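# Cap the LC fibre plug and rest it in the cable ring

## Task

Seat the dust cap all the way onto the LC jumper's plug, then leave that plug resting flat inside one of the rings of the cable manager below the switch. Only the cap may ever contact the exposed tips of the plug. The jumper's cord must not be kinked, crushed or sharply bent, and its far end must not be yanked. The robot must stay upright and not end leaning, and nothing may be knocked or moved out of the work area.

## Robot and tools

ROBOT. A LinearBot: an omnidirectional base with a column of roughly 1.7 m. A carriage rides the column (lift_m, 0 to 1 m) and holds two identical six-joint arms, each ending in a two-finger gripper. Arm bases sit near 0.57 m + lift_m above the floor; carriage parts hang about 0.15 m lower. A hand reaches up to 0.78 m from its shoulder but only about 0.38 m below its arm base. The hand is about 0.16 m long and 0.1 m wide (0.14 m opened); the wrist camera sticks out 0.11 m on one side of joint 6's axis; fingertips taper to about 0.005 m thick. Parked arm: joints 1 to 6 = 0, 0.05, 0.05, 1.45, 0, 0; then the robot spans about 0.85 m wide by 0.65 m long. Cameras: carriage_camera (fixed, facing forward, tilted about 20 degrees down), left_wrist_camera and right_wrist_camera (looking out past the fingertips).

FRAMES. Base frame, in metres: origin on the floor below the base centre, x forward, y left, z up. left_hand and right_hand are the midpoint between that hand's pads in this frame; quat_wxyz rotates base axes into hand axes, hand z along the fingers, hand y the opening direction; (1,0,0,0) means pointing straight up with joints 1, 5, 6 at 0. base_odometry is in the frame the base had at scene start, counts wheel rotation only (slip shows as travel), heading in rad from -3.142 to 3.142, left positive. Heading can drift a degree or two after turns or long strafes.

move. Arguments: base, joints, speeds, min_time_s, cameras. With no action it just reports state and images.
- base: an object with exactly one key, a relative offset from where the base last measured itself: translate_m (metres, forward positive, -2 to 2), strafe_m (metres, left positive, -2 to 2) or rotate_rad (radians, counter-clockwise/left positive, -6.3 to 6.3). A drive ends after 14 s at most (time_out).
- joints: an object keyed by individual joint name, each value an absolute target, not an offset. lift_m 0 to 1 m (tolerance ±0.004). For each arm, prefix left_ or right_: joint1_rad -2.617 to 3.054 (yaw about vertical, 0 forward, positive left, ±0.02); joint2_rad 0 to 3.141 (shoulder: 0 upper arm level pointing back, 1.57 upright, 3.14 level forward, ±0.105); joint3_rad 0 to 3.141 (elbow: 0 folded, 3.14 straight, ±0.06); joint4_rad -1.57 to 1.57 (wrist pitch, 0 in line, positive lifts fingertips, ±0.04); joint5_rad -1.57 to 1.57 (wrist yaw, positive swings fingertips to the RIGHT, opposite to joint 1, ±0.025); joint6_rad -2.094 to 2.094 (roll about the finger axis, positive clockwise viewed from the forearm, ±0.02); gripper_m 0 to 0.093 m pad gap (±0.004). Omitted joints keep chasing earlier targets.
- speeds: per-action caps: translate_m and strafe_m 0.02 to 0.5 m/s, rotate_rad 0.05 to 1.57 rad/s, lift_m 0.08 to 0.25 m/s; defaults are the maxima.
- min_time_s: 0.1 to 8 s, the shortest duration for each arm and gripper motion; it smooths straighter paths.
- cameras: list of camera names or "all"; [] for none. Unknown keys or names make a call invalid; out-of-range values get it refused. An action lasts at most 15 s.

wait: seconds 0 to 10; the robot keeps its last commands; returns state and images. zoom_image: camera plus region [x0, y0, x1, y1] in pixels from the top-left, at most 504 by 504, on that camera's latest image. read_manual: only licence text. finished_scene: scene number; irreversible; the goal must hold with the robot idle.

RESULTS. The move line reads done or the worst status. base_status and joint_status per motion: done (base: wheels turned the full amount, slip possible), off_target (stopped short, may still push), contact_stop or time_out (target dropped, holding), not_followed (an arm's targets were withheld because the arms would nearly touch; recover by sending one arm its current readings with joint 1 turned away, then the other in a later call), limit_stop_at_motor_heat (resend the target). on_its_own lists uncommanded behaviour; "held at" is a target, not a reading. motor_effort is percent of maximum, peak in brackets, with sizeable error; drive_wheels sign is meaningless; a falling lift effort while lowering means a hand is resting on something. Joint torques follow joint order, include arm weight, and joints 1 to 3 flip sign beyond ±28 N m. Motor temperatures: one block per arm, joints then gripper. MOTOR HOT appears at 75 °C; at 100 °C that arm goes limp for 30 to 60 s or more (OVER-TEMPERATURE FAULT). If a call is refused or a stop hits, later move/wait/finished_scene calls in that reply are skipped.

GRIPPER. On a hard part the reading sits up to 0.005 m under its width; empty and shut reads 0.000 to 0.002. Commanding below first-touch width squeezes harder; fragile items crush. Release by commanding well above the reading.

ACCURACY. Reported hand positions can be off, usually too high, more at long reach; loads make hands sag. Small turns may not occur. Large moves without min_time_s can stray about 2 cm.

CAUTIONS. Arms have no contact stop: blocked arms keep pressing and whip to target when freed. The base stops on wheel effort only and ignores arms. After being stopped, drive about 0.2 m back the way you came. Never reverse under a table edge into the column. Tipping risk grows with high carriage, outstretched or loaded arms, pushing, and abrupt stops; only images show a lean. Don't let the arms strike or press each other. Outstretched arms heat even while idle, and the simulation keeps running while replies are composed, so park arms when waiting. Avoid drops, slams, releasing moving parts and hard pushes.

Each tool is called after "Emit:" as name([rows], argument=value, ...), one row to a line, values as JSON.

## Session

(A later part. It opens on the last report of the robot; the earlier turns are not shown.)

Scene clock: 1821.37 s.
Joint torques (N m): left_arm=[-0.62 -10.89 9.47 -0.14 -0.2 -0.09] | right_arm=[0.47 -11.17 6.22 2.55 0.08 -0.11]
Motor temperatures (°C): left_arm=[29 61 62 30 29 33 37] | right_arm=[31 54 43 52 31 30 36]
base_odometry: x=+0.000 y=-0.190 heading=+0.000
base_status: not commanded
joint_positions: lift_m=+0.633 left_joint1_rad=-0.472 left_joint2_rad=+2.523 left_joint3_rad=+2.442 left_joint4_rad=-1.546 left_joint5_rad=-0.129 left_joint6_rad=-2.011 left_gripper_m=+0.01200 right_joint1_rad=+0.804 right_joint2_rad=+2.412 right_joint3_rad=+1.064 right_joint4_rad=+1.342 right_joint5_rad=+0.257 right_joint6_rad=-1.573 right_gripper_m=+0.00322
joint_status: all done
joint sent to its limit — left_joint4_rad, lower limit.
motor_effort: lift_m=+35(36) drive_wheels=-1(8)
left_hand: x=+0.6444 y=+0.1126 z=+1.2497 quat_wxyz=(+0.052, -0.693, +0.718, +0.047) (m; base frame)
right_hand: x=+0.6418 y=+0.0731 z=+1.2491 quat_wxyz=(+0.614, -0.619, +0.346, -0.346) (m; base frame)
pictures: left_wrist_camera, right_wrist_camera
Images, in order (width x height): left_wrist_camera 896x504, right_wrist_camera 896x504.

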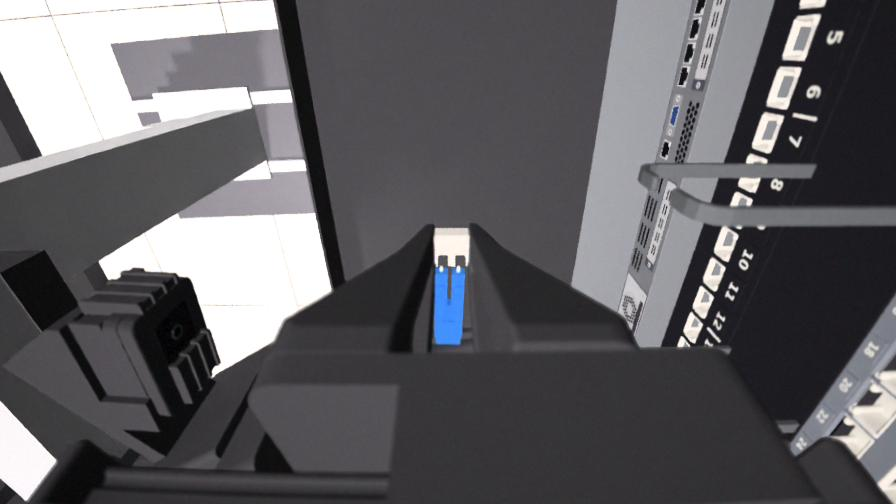

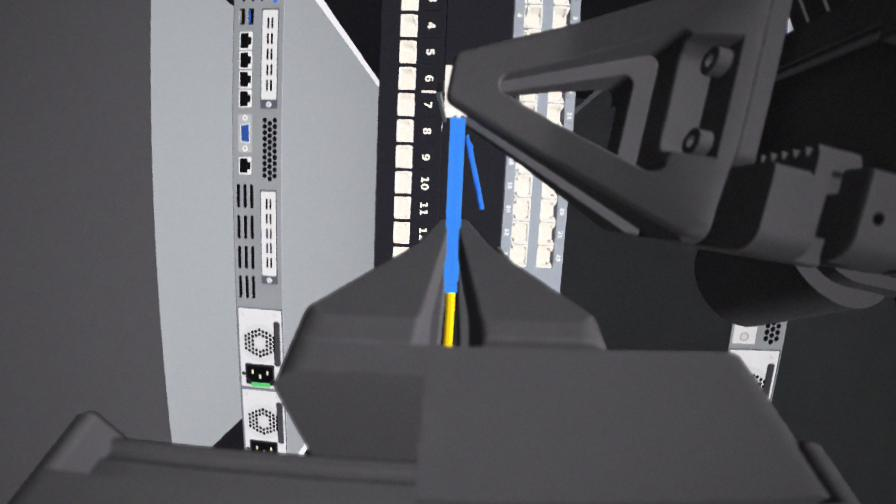

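Emit:
move(joints={"left_joint1_rad": -0.4826, "left_joint3_rad": 2.4775, "right_joint1_rad": 0.7965}, min_time_s=1.5, cameras=["left_wrist_camera","right_wrist_camera"])

Emit:
zoom_image(camera="left_wrist_camera", region=[425, 245, 481, 285])

Emit:
zoom_image(camera="right_wrist_camera", region=[435, 85, 485, 135])

Scene clock: 1921.37 s.
Joint torques (N m): left_arm=[-0.81 -10.85 9.68 -0.14 -0.19 -0.09] | right_arm=[-0.59 -11.17 6.24 2.55 0.08 -0.11]
Motor temperatures (°C): left_arm=[29 63 63 30 29 33 37] | right_arm=[31 54 43 52 31 30 36]
move: done
base_odometry: x=+0.000 y=-0.190 heading=+0.000
base_status: not commanded
joint_positions: lift_m=+0.633 left_joint1_rad=-0.472 left_joint2_rad=+2.523 left_joint3_rad=+2.442 left_joint4_rad=-1.546 left_joint5_rad=-0.129 left_joint6_rad=-2.011 left_gripper_m=+0.01200 right_joint1_rad=+0.802 right_joint2_rad=+2.412 right_joint3_rad=+1.064 right_joint4_rad=+1.342 right_joint5_rad=+0.257 right_joint6_rad=-1.573 right_gripper_m=+0.00322
joint_status: all done
motor_effort: lift_m=+36(36) drive_wheels=+2(7)
left_hand: x=+0.6444 y=+0.1127 z=+1.2497 quat_wxyz=(+0.052, -0.693, +0.718, +0.047) (m; base frame)
right_hand: x=+0.6427 y=+0.0721 z=+1.2491 quat_wxyz=(+0.613, -0.619, +0.347, -0.347) (m; base frame)
pictures: left_wrist_camera, right_wrist_camera
Images, in order (width x height): left_wrist_camera 896x504, right_wrist_camera 896x504.

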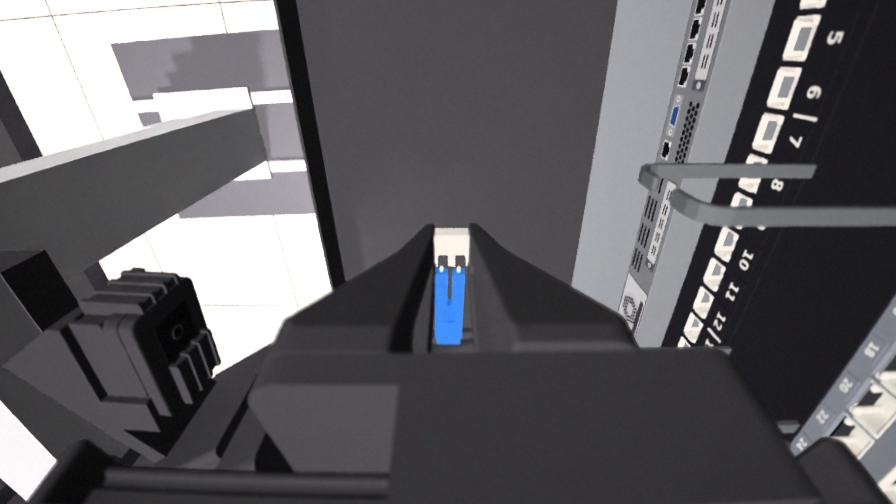

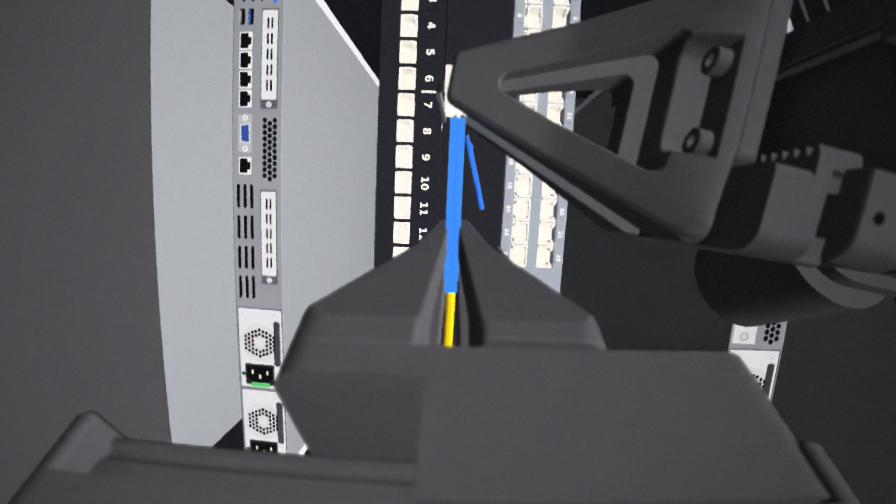

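Scaled by 9.000 from the camera's 896x504 image, which has a finer 1280x720 frame.

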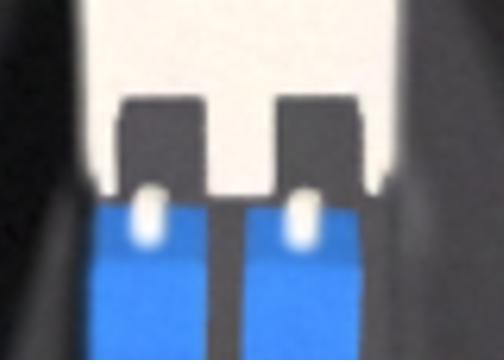

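Scaled by 10.080 from the camera's 896x504 image, which has a finer 1280x720 frame.

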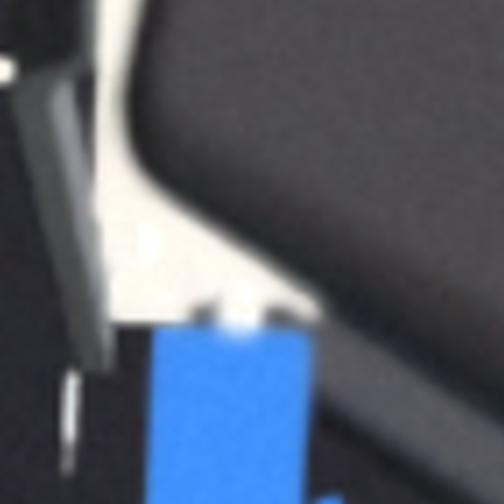

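Emit:
move(joints={"left_joint1_rad": -0.4846, "left_joint3_rad": 2.4800, "right_joint1_rad": 0.7955}, min_time_s=1.0, cameras=["left_wrist_camera","right_wrist_camera"])

Emit:
zoom_image(camera="left_wrist_camera", region=[425, 245, 481, 285])

Emit:
zoom_image(camera="right_wrist_camera", region=[435, 85, 485, 135])

Scene clock: 1931.17 s.
Joint torques (N m): left_arm=[-0.57 -10.88 9.89 -0.13 -0.19 -0.08] | right_arm=[-0.68 -11.17 6.2 2.55 0.08 -0.11]
Motor temperatures (°C): left_arm=[29 64 63 30 29 33 37] | right_arm=[31 54 43 52 31 30 36]
move: done
base_odometry: x=+0.000 y=-0.190 heading=+0.000
base_status: not commanded
joint_positions: lift_m=+0.633 left_joint1_rad=-0.477 left_joint2_rad=+2.523 left_joint3_rad=+2.442 left_joint4_rad=-1.546 left_joint5_rad=-0.129 left_joint6_rad=-2.011 left_gripper_m=+0.01200 right_joint1_rad=+0.802 right_joint2_rad=+2.412 right_joint3_rad=+1.064 right_joint4_rad=+1.342 right_joint5_rad=+0.257 right_joint6_rad=-1.573 right_gripper_m=+0.00322
joint_status: all done
motor_effort: lift_m=+35(36) drive_wheels=+1(6)
left_hand: x=+0.6434 y=+0.1108 z=+1.2497 quat_wxyz=(+0.052, -0.691, +0.719, +0.047) (m; base frame)
right_hand: x=+0.6427 y=+0.0721 z=+1.2491 quat_wxyz=(+0.613, -0.619, +0.347, -0.347) (m; base frame)
pictures: left_wrist_camera, right_wrist_camera
Images, in order (width x height): left_wrist_camera 896x504, right_wrist_camera 896x504.

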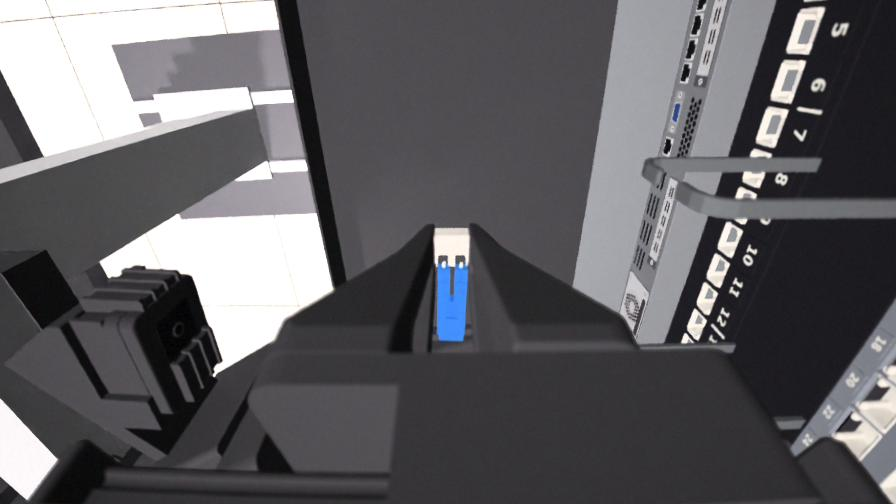

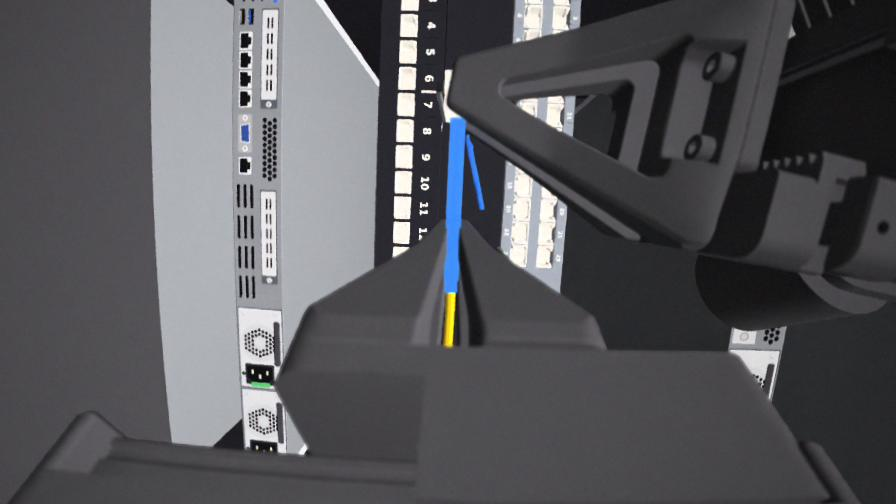

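Scaled by 9.000 from the camera's 896x504 image, which has a finer 1280x720 frame.

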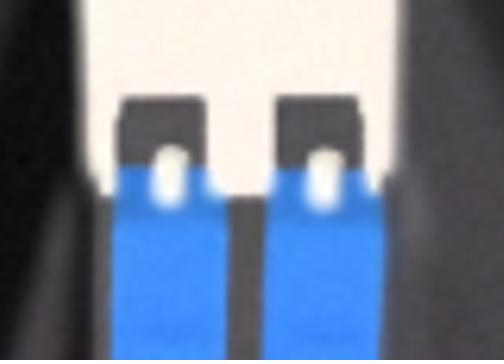

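Scaled by 10.080 from the camera's 896x504 image, which has a finer 1280x720 frame.

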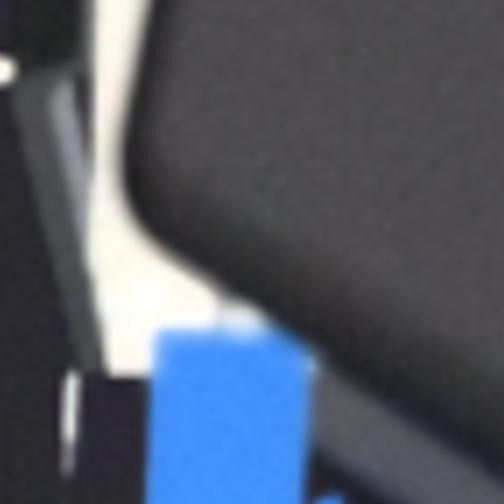

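Emit:
move(joints={"left_joint1_rad": -0.4898, "left_joint2_rad": 2.5445, "left_joint3_rad": 2.4860}, min_time_s=1.0, cameras=["left_wrist_camera","right_wrist_camera"])

Emit:
zoom_image(camera="left_wrist_camera", region=[425, 245, 481, 285])

Emit:
zoom_image(camera="right_wrist_camera", region=[435, 85, 485, 135])

Scene clock: 1945.73 s.
Joint torques (N m): left_arm=[-0.66 -10.62 9.44 -0.11 -0.17 -0.09] | right_arm=[-0.66 -11.17 6.22 2.56 0.08 -0.11]
Motor temperatures (°C): left_arm=[29 64 63 30 29 33 37] | right_arm=[31 54 43 52 31 30 36]
move: done
base_odometry: x=+0.000 y=-0.190 heading=+0.000
base_status: not commanded
joint_positions: lift_m=+0.633 left_joint1_rad=-0.480 left_joint2_rad=+2.524 left_joint3_rad=+2.454 left_joint4_rad=-1.547 left_joint5_rad=-0.130 left_joint6_rad=-2.011 left_gripper_m=+0.01200 right_joint1_rad=+0.802 right_joint2_rad=+2.412 right_joint3_rad=+1.064 right_joint4_rad=+1.342 right_joint5_rad=+0.257 right_joint6_rad=-1.573 right_gripper_m=+0.00322
joint_status: all done
motor_effort: lift_m=+35(36) drive_wheels=+6(8)
left_hand: x=+0.6446 y=+0.1084 z=+1.2518 quat_wxyz=(+0.054, -0.690, +0.720, +0.043) (m; base frame)
right_hand: x=+0.6427 y=+0.0721 z=+1.2491 quat_wxyz=(+0.613, -0.619, +0.347, -0.347) (m; base frame)
pictures: left_wrist_camera, right_wrist_camera
Images, in order (width x height): left_wrist_camera 896x504, right_wrist_camera 896x504.

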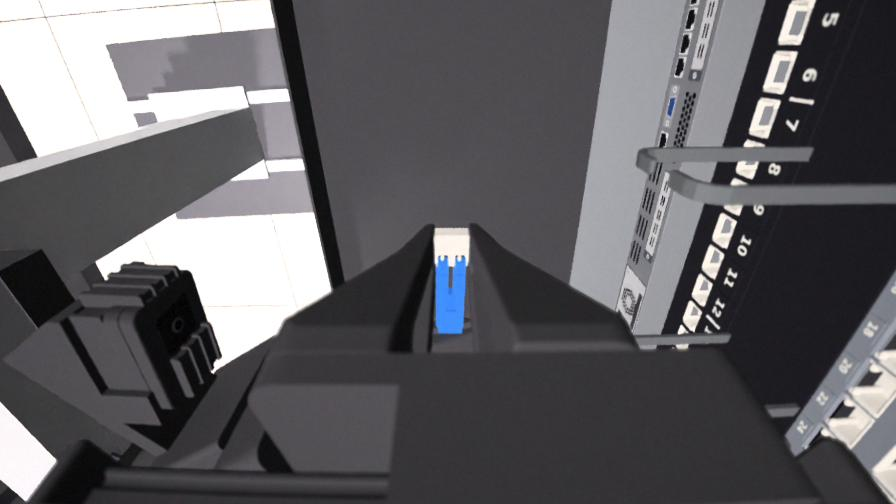

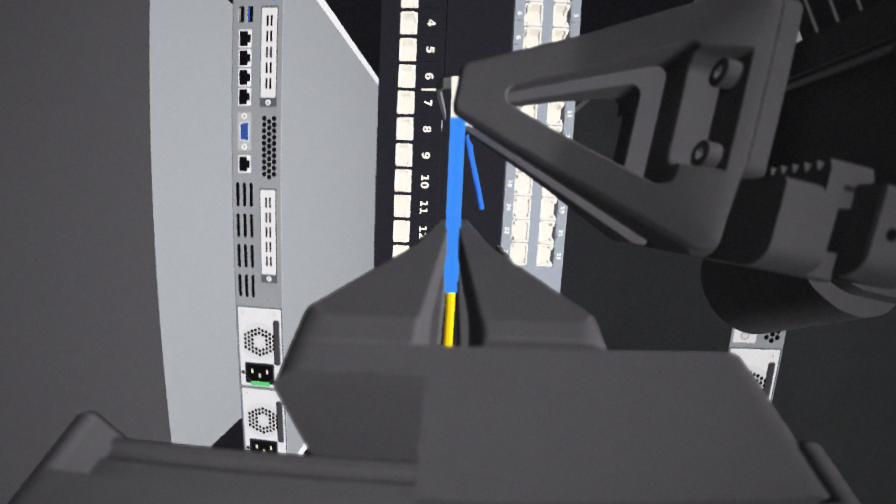

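Scaled by 9.000 from the camera's 896x504 image, which has a finer 1280x720 frame.

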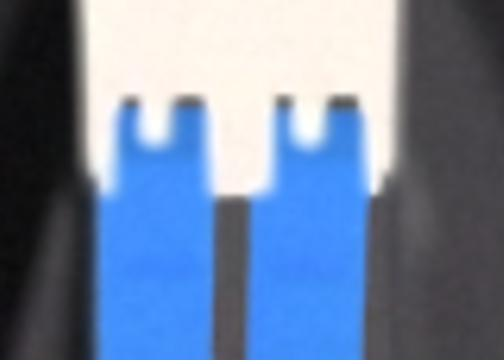

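Scaled by 10.080 from the camera's 896x504 image, which has a finer 1280x720 frame.

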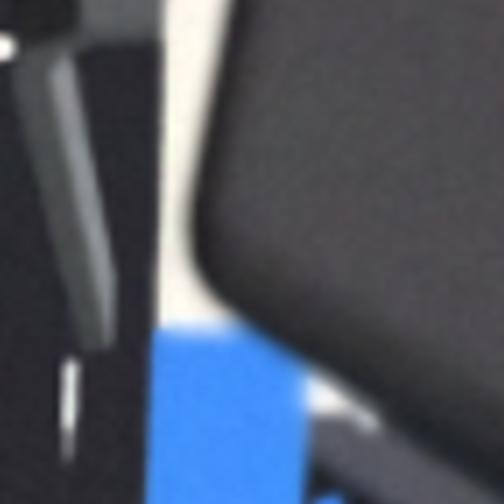

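Emit:
move(joints={"left_joint2_rad": 2.5478, "left_joint3_rad": 2.4872}, min_time_s=1.0, cameras=["left_wrist_camera","right_wrist_camera"])

Emit:
zoom_image(camera="left_wrist_camera", region=[425, 245, 481, 285])

Emit:
zoom_image(camera="right_wrist_camera", region=[435, 85, 485, 135])

Scene clock: 1960.10 s.
Joint torques (N m): left_arm=[-0.68 -10.93 9.57 -0.12 -0.17 -0.08] | right_arm=[-0.68 -11.17 6.23 2.55 0.08 -0.11]
Motor temperatures (°C): left_arm=[29 62 63 30 29 33 37] | right_arm=[31 54 43 52 31 30 36]
move: done
base_odometry: x=+0.000 y=-0.190 heading=+0.000
base_status: not commanded
joint_positions: lift_m=+0.633 left_joint1_rad=-0.480 left_joint2_rad=+2.530 left_joint3_rad=+2.454 left_joint4_rad=-1.547 left_joint5_rad=-0.131 left_joint6_rad=-2.011 left_gripper_m=+0.01200 right_joint1_rad=+0.802 right_joint2_rad=+2.412 right_joint3_rad=+1.064 right_joint4_rad=+1.342 right_joint5_rad=+0.257 right_joint6_rad=-1.573 right_gripper_m=+0.00322
joint_status: all done
motor_effort: lift_m=+36(36) drive_wheels=+2(6)
left_hand: x=+0.6444 y=+0.1086 z=+1.2489 quat_wxyz=(+0.054, -0.690, +0.721, +0.046) (m; base frame)
right_hand: x=+0.6427 y=+0.0721 z=+1.2491 quat_wxyz=(+0.613, -0.619, +0.347, -0.347) (m; base frame)
pictures: left_wrist_camera, right_wrist_camera
Images, in order (width x height): left_wrist_camera 896x504, right_wrist_camera 896x504.

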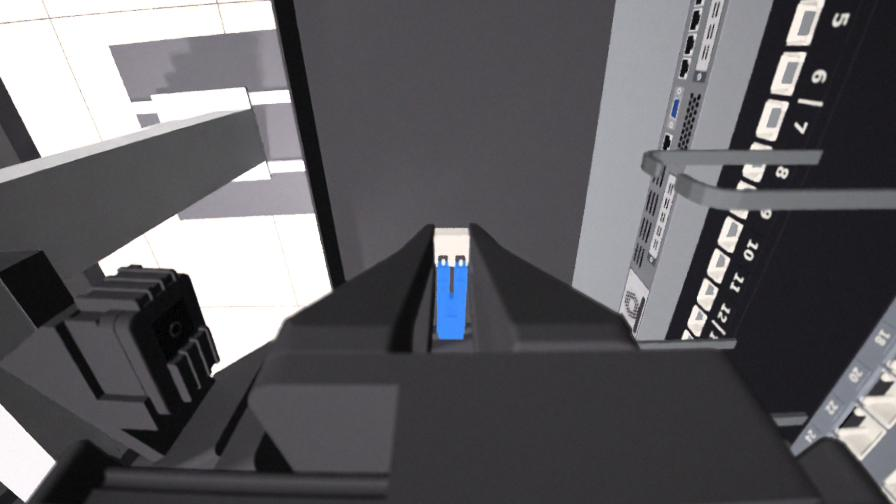

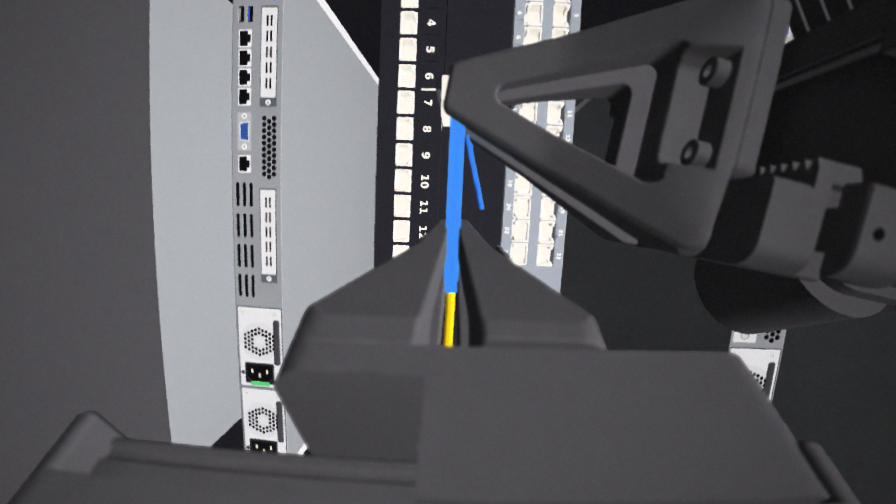

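Scaled by 9.000 from the camera's 896x504 image, which has a finer 1280x720 frame.

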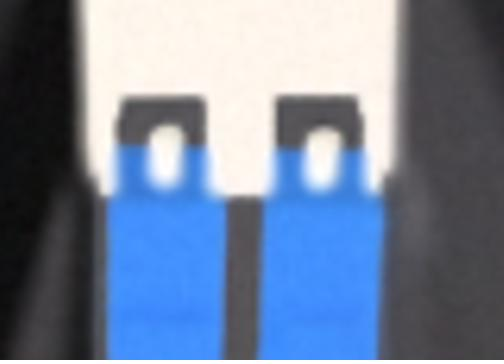

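Scaled by 10.080 from the camera's 896x504 image, which has a finer 1280x720 frame.

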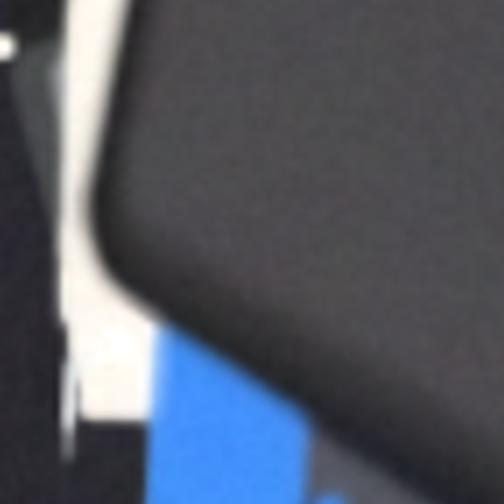

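Emit:
move(joints={"left_joint1_rad": -0.4912, "left_joint3_rad": 2.4926}, min_time_s=1.0, cameras=["left_wrist_camera","right_wrist_camera"])

Emit:
zoom_image(camera="left_wrist_camera", region=[425, 245, 481, 285])

Emit:
zoom_image(camera="right_wrist_camera", region=[435, 85, 485, 135])

Scene clock: 1970.97 s.
Joint torques (N m): left_arm=[-0.64 -10.97 9.46 -0.1 -0.17 -0.09] | right_arm=[-0.68 -11.18 6.22 2.56 0.08 -0.11]
Motor temperatures (°C): left_arm=[29 60 63 30 29 33 37] | right_arm=[31 54 43 52 31 30 36]
move: done
base_odometry: x=+0.000 y=-0.190 heading=+0.000
base_status: not commanded
joint_positions: lift_m=+0.633 left_joint1_rad=-0.482 left_joint2_rad=+2.531 left_joint3_rad=+2.460 left_joint4_rad=-1.547 left_joint5_rad=-0.131 left_joint6_rad=-2.011 left_gripper_m=+0.01200 right_joint1_rad=+0.802 right_joint2_rad=+2.412 right_joint3_rad=+1.064 right_joint4_rad=+1.342 right_joint5_rad=+0.257 right_joint6_rad=-1.573 right_gripper_m=+0.00322
joint_status: all done
motor_effort: lift_m=+35(35) drive_wheels=+0(7)
left_hand: x=+0.6451 y=+0.1071 z=+1.2503 quat_wxyz=(+0.055, -0.689, +0.721, +0.043) (m; base frame)
right_hand: x=+0.6427 y=+0.0721 z=+1.2491 quat_wxyz=(+0.613, -0.619, +0.347, -0.347) (m; base frame)
pictures: left_wrist_camera, right_wrist_camera
Images, in order (width x height): left_wrist_camera 896x504, right_wrist_camera 896x504.

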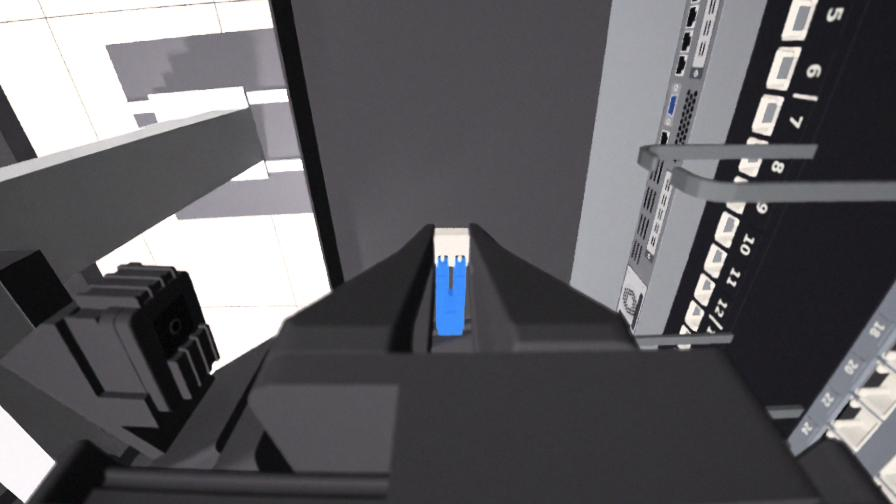

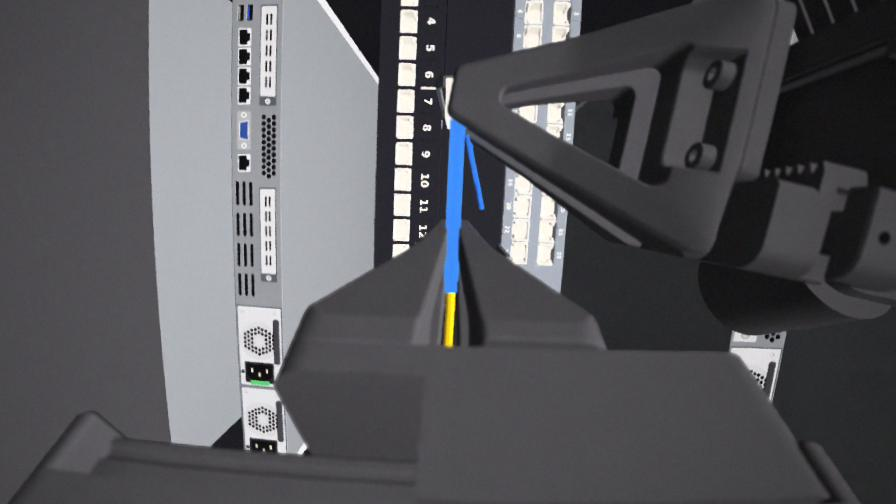

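Scaled by 9.000 from the camera's 896x504 image, which has a finer 1280x720 frame.

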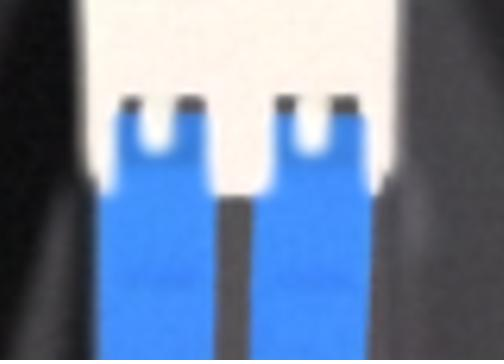

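Scaled by 10.080 from the camera's 896x504 image, which has a finer 1280x720 frame.

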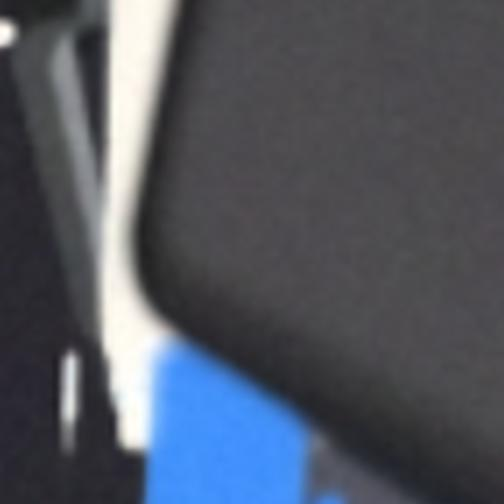

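Emit:
move(joints={"left_joint1_rad": -0.4974, "left_joint2_rad": 2.5508, "left_joint3_rad": 2.4984}, min_time_s=1.5, cameras=["left_wrist_camera","right_wrist_camera"])

Emit:
zoom_image(camera="left_wrist_camera", region=[425, 245, 481, 285])

Emit:
zoom_image(camera="right_wrist_camera", region=[435, 85, 485, 135])

Scene clock: 1983.53 s.
Joint torques (N m): left_arm=[-0.65 -10.96 9.44 -0.1 -0.16 -0.09] | right_arm=[-0.57 -11.19 6.2 2.56 0.07 -0.11]
Motor temperatures (°C): left_arm=[29 60 62 30 29 33 37] | right_arm=[31 54 43 52 31 30 36]
move: done
base_odometry: x=+0.000 y=-0.190 heading=+0.000
base_status: not commanded
joint_positions: lift_m=+0.633 left_joint1_rad=-0.489 left_joint2_rad=+2.534 left_joint3_rad=+2.467 left_joint4_rad=-1.547 left_joint5_rad=-0.133 left_joint6_rad=-2.011 left_gripper_m=+0.01200 right_joint1_rad=+0.801 right_joint2_rad=+2.412 right_joint3_rad=+1.064 right_joint4_rad=+1.342 right_joint5_rad=+0.257 right_joint6_rad=-1.573 right_gripper_m=+0.00322
joint_status: all done
motor_effort: lift_m=+35(36) drive_wheels=+2(7)
left_hand: x=+0.6450 y=+0.1042 z=+1.2505 quat_wxyz=(+0.056, -0.687, +0.723, +0.041) (m; base frame)
right_hand: x=+0.6432 y=+0.0716 z=+1.2490 quat_wxyz=(+0.613, -0.619, +0.347, -0.347) (m; base frame)
pictures: left_wrist_camera, right_wrist_camera
Images, in order (width x height): left_wrist_camera 896x504, right_wrist_camera 896x504.

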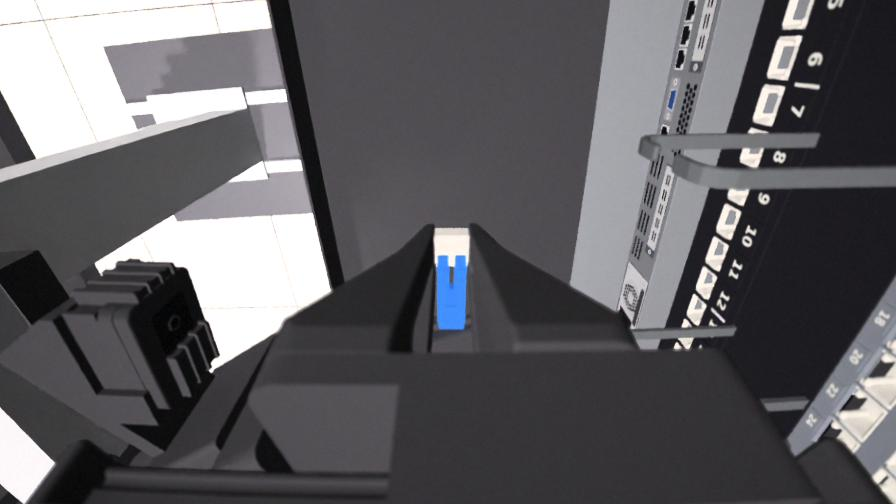

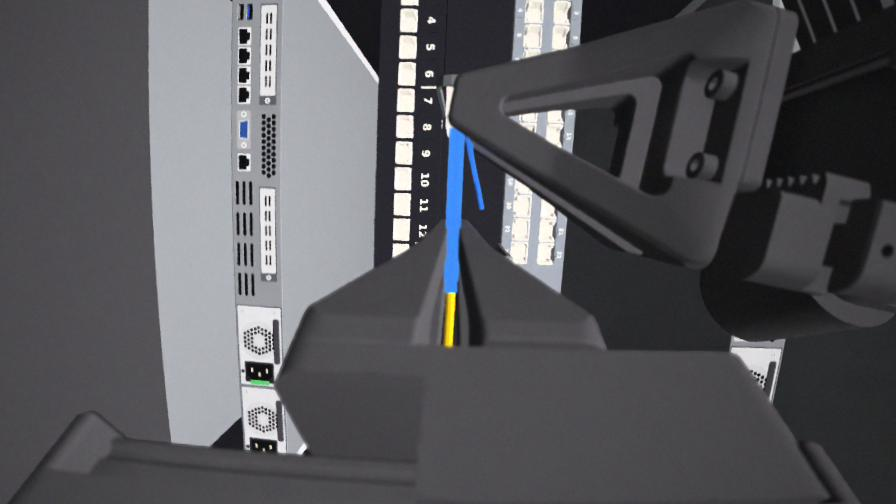

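Scaled by 9.000 from the camera's 896x504 image, which has a finer 1280x720 frame.

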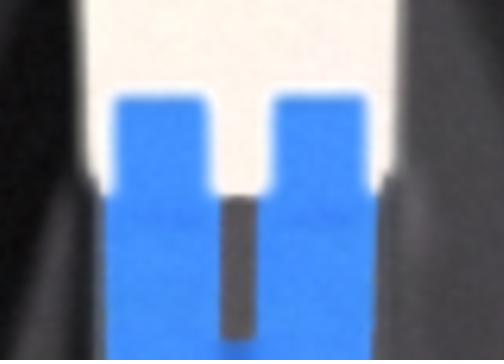

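Scaled by 10.080 from the camera's 896x504 image, which has a finer 1280x720 frame.

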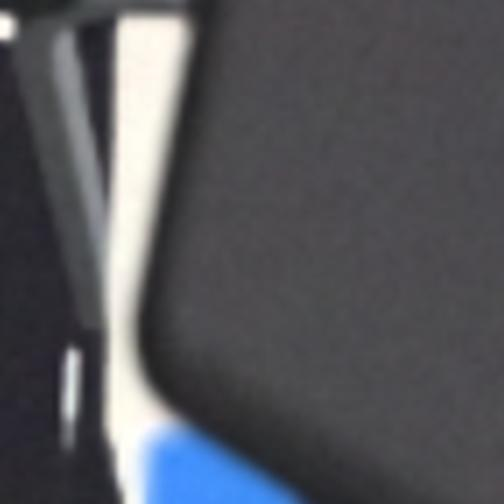

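Emit:
move(joints={"left_joint1_rad": -0.5032, "left_joint2_rad": 2.5548, "left_joint3_rad": 2.5054}, min_time_s=1.5, cameras=["left_wrist_camera","right_wrist_camera"])

Emit:
zoom_image(camera="left_wrist_camera", region=[414, 220, 484, 340])

Emit:
zoom_image(camera="right_wrist_camera", region=[425, 75, 495, 145])

Scene clock: 1991.47 s.
Joint torques (N m): left_arm=[-0.9 -10.97 9.48 -0.1 -0.12 -0.08] | right_arm=[-0.47 -11.17 6.23 2.56 0.06 -0.11]
Motor temperatures (°C): left_arm=[29 62 61 30 29 33 37] | right_arm=[31 54 43 52 31 30 36]
move: done
base_odometry: x=+0.000 y=-0.190 heading=+0.000
base_status: not commanded
joint_positions: lift_m=+0.633 left_joint1_rad=-0.492 left_joint2_rad=+2.537 left_joint3_rad=+2.473 left_joint4_rad=-1.547 left_joint5_rad=-0.137 left_joint6_rad=-2.011 left_gripper_m=+0.01200 right_joint1_rad=+0.800 right_joint2_rad=+2.412 right_joint3_rad=+1.064 right_joint4_rad=+1.342 right_joint5_rad=+0.259 right_joint6_rad=-1.573 right_gripper_m=+0.00322
joint_status: all done
motor_effort: lift_m=+35(36) drive_wheels=+2(6)
left_hand: x=+0.6455 y=+0.1030 z=+1.2505 quat_wxyz=(+0.058, -0.686, +0.724, +0.041) (m; base frame)
right_hand: x=+0.6436 y=+0.0710 z=+1.2490 quat_wxyz=(+0.613, -0.618, +0.348, -0.348) (m; base frame)
pictures: left_wrist_camera, right_wrist_camera
Images, in order (width x height): left_wrist_camera 896x504, right_wrist_camera 896x504.

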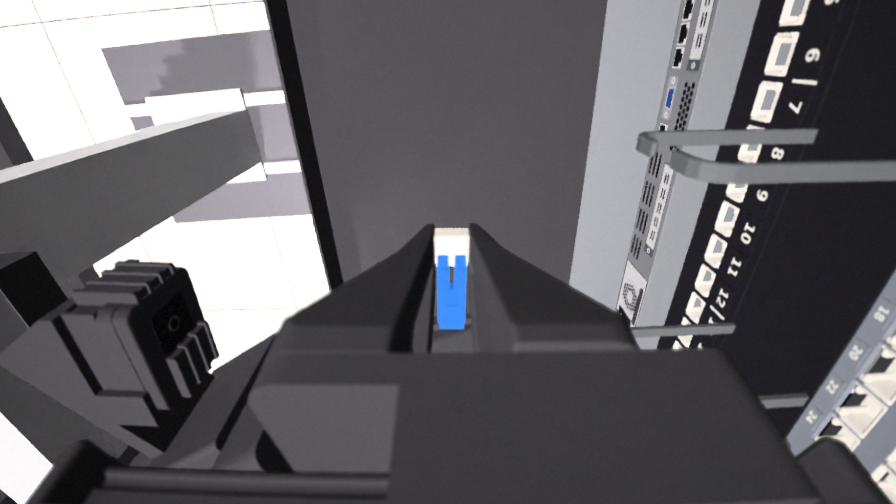

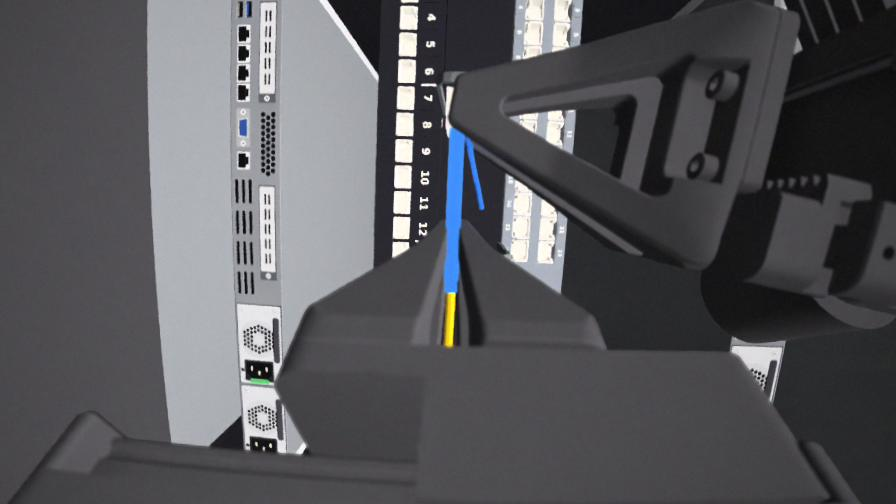

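Scaled by 4.200 from the camera's 896x504 image, which has a finer 1280x720 frame.

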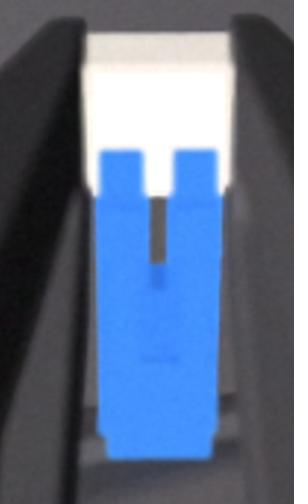

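Scaled by 7.200 from the camera's 896x504 image, which has a finer 1280x720 frame.

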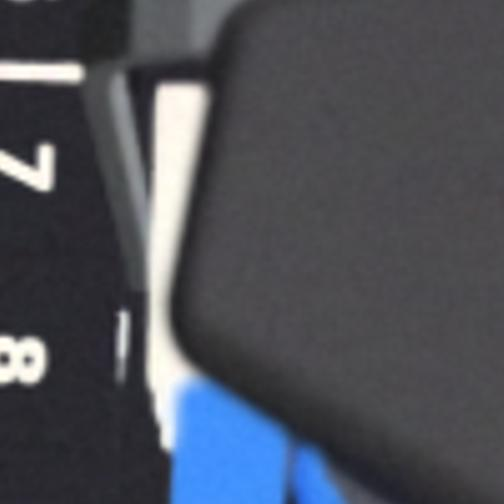

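Emit:
move(joints={"left_joint1_rad": -0.515, "left_joint2_rad": 2.558, "left_joint3_rad": 2.511, "right_joint1_rad": 0.805}, min_time_s=1.5, cameras=["left_wrist_camera","right_wrist_camera"])

Emit:
zoom_image(camera="left_wrist_camera", region=[414, 220, 484, 340])

Emit:
zoom_image(camera="right_wrist_camera", region=[425, 75, 495, 145])

Scene clock: 2013.03 s.
Joint torques (N m): left_arm=[-1.26 -10.99 9.5 -0.07 -0.02 -0.09] | right_arm=[0.46 -11.17 6.23 2.55 0 -0.11]
Motor temperatures (°C): left_arm=[29 63 59 30 29 33 37] | right_arm=[31 54 43 52 31 30 36]
move: done
base_odometry: x=+0.000 y=-0.190 heading=+0.000
base_status: not commanded
joint_positions: lift_m=+0.633 left_joint1_rad=-0.499 left_joint2_rad=+2.541 left_joint3_rad=+2.478 left_joint4_rad=-1.549 left_joint5_rad=-0.149 left_joint6_rad=-2.011 left_gripper_m=+0.01199 right_joint1_rad=+0.800 right_joint2_rad=+2.412 right_joint3_rad=+1.064 right_joint4_rad=+1.342 right_joint5_rad=+0.264 right_joint6_rad=-1.573 right_gripper_m=+0.00322
joint_status: all done
motor_effort: lift_m=+35(36) drive_wheels=+3(8)
left_hand: x=+0.6456 y=+0.1015 z=+1.2504 quat_wxyz=(+0.064, -0.683, +0.726, +0.042) (m; base frame)
right_hand: x=+0.6441 y=+0.0702 z=+1.2490 quat_wxyz=(+0.612, -0.617, +0.350, -0.350) (m; base frame)
pictures: left_wrist_camera, right_wrist_camera
Images, in order (width x height): left_wrist_camera 896x504, right_wrist_camera 896x504.

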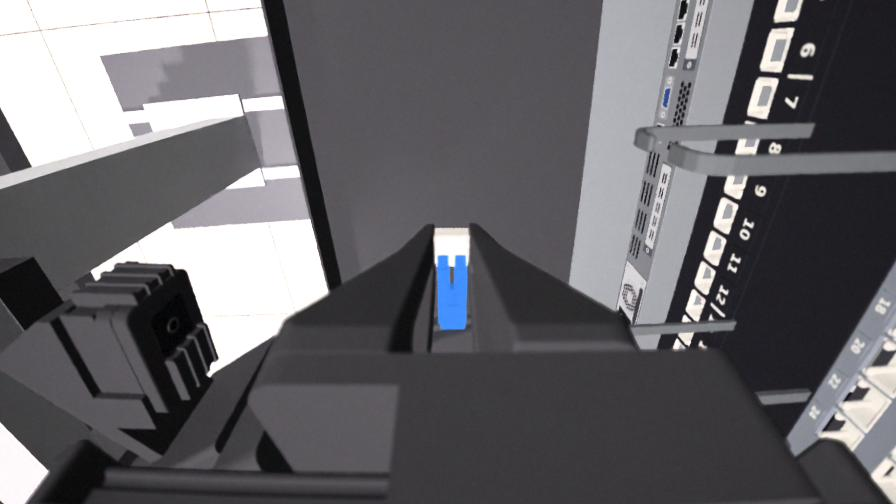

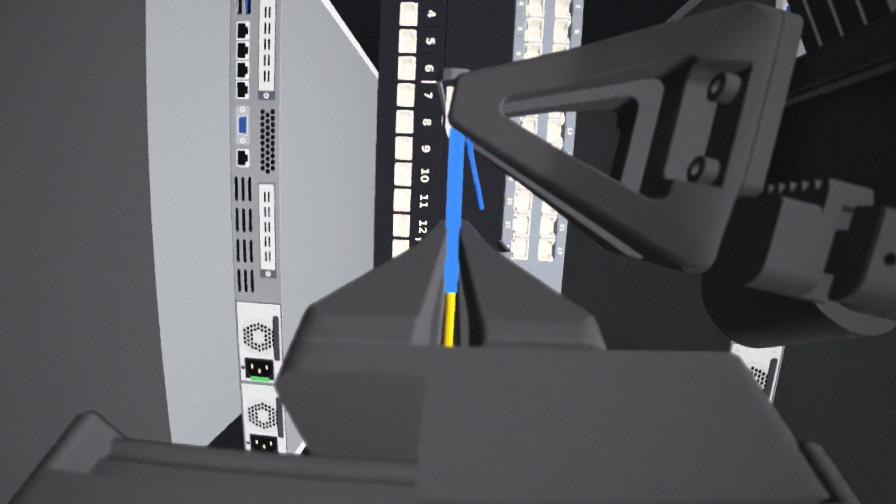

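Scaled by 4.200 from the camera's 896x504 image, which has a finer 1280x720 frame.

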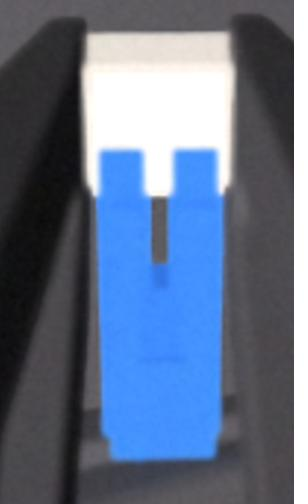

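Scaled by 7.200 from the camera's 896x504 image, which has a finer 1280x720 frame.

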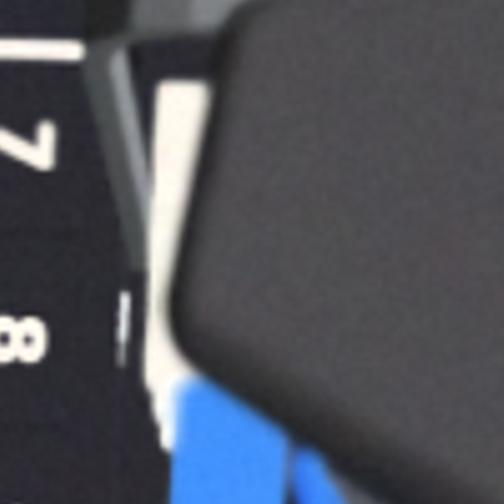

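Emit:
move(joints={"left_joint1_rad": -0.518, "left_joint3_rad": 2.514, "left_joint5_rad": -0.118, "right_joint1_rad": 0.811, "right_joint5_rad": 0.236}, min_time_s=1.5, cameras=["left_wrist_camera","right_wrist_camera"])

Emit:
zoom_image(camera="left_wrist_camera", region=[414, 220, 484, 340])

Emit:
zoom_image(camera="right_wrist_camera", region=[425, 75, 495, 145])

Scene clock: 2022.97 s.
Joint torques (N m): left_arm=[-1.5 -10.99 9.73 -0.06 0.19 -0.09] | right_arm=[1.09 -11.18 6.2 2.56 -0.27 -0.11]
Motor temperatures (°C): left_arm=[29 62 59 30 29 33 37] | right_arm=[31 54 43 52 31 30 36]
move: off_target
base_odometry: x=+0.000 y=-0.190 heading=+0.000
base_status: not commanded
joint_positions: lift_m=+0.633 left_joint1_rad=-0.499 left_joint2_rad=+2.541 left_joint3_rad=+2.478 left_joint4_rad=-1.550 left_joint5_rad=-0.149 left_joint6_rad=-2.011 left_gripper_m=+0.01199 right_joint1_rad=+0.800 right_joint2_rad=+2.412 right_joint3_rad=+1.064 right_joint4_rad=+1.342 right_joint5_rad=+0.262 right_joint6_rad=-1.573 right_gripper_m=+0.00322
joint_status: left_joint5_rad off_target (ended at -0.149, target -0.118); right_joint5_rad off_target (ended at +0.261, target +0.236); the others done
motor_effort: lift_m=+35(36) drive_wheels=+4(9)
left_hand: x=+0.6452 y=+0.1018 z=+1.2504 quat_wxyz=(+0.064, -0.683, +0.726, +0.043) (m; base frame)
right_hand: x=+0.6439 y=+0.0706 z=+1.2490 quat_wxyz=(+0.612, -0.618, +0.349, -0.349) (m; base frame)
pictures: left_wrist_camera, right_wrist_camera
Images, in order (width x height): left_wrist_camera 896x504, right_wrist_camera 896x504.

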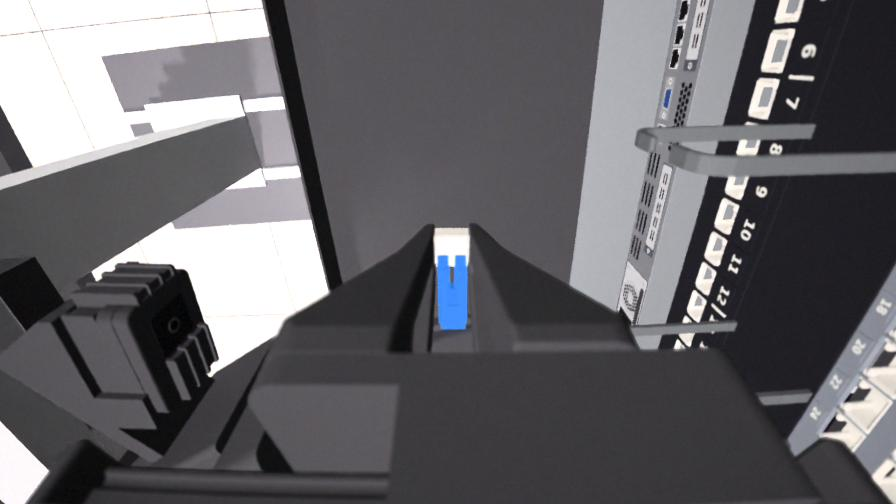

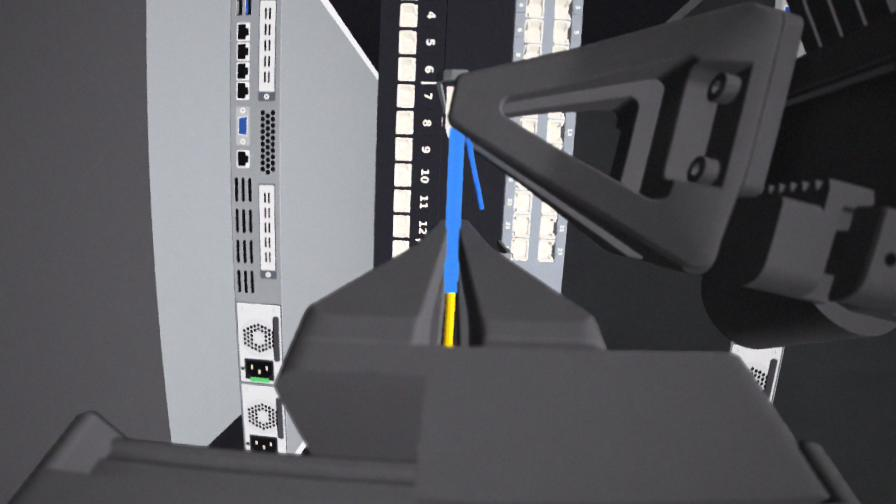

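Scaled by 4.200 from the camera's 896x504 image, which has a finer 1280x720 frame.

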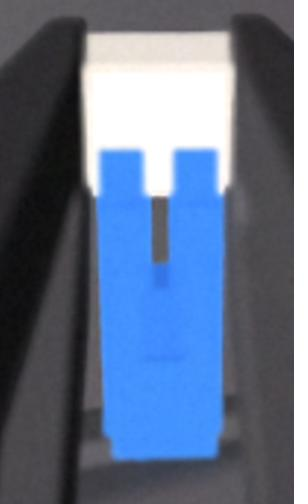

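Scaled by 7.200 from the camera's 896x504 image, which has a finer 1280x720 frame.

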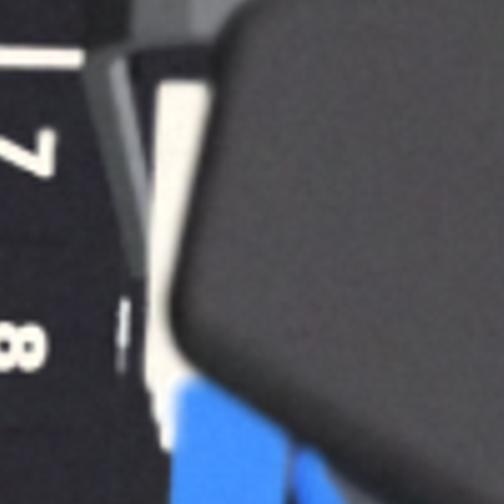

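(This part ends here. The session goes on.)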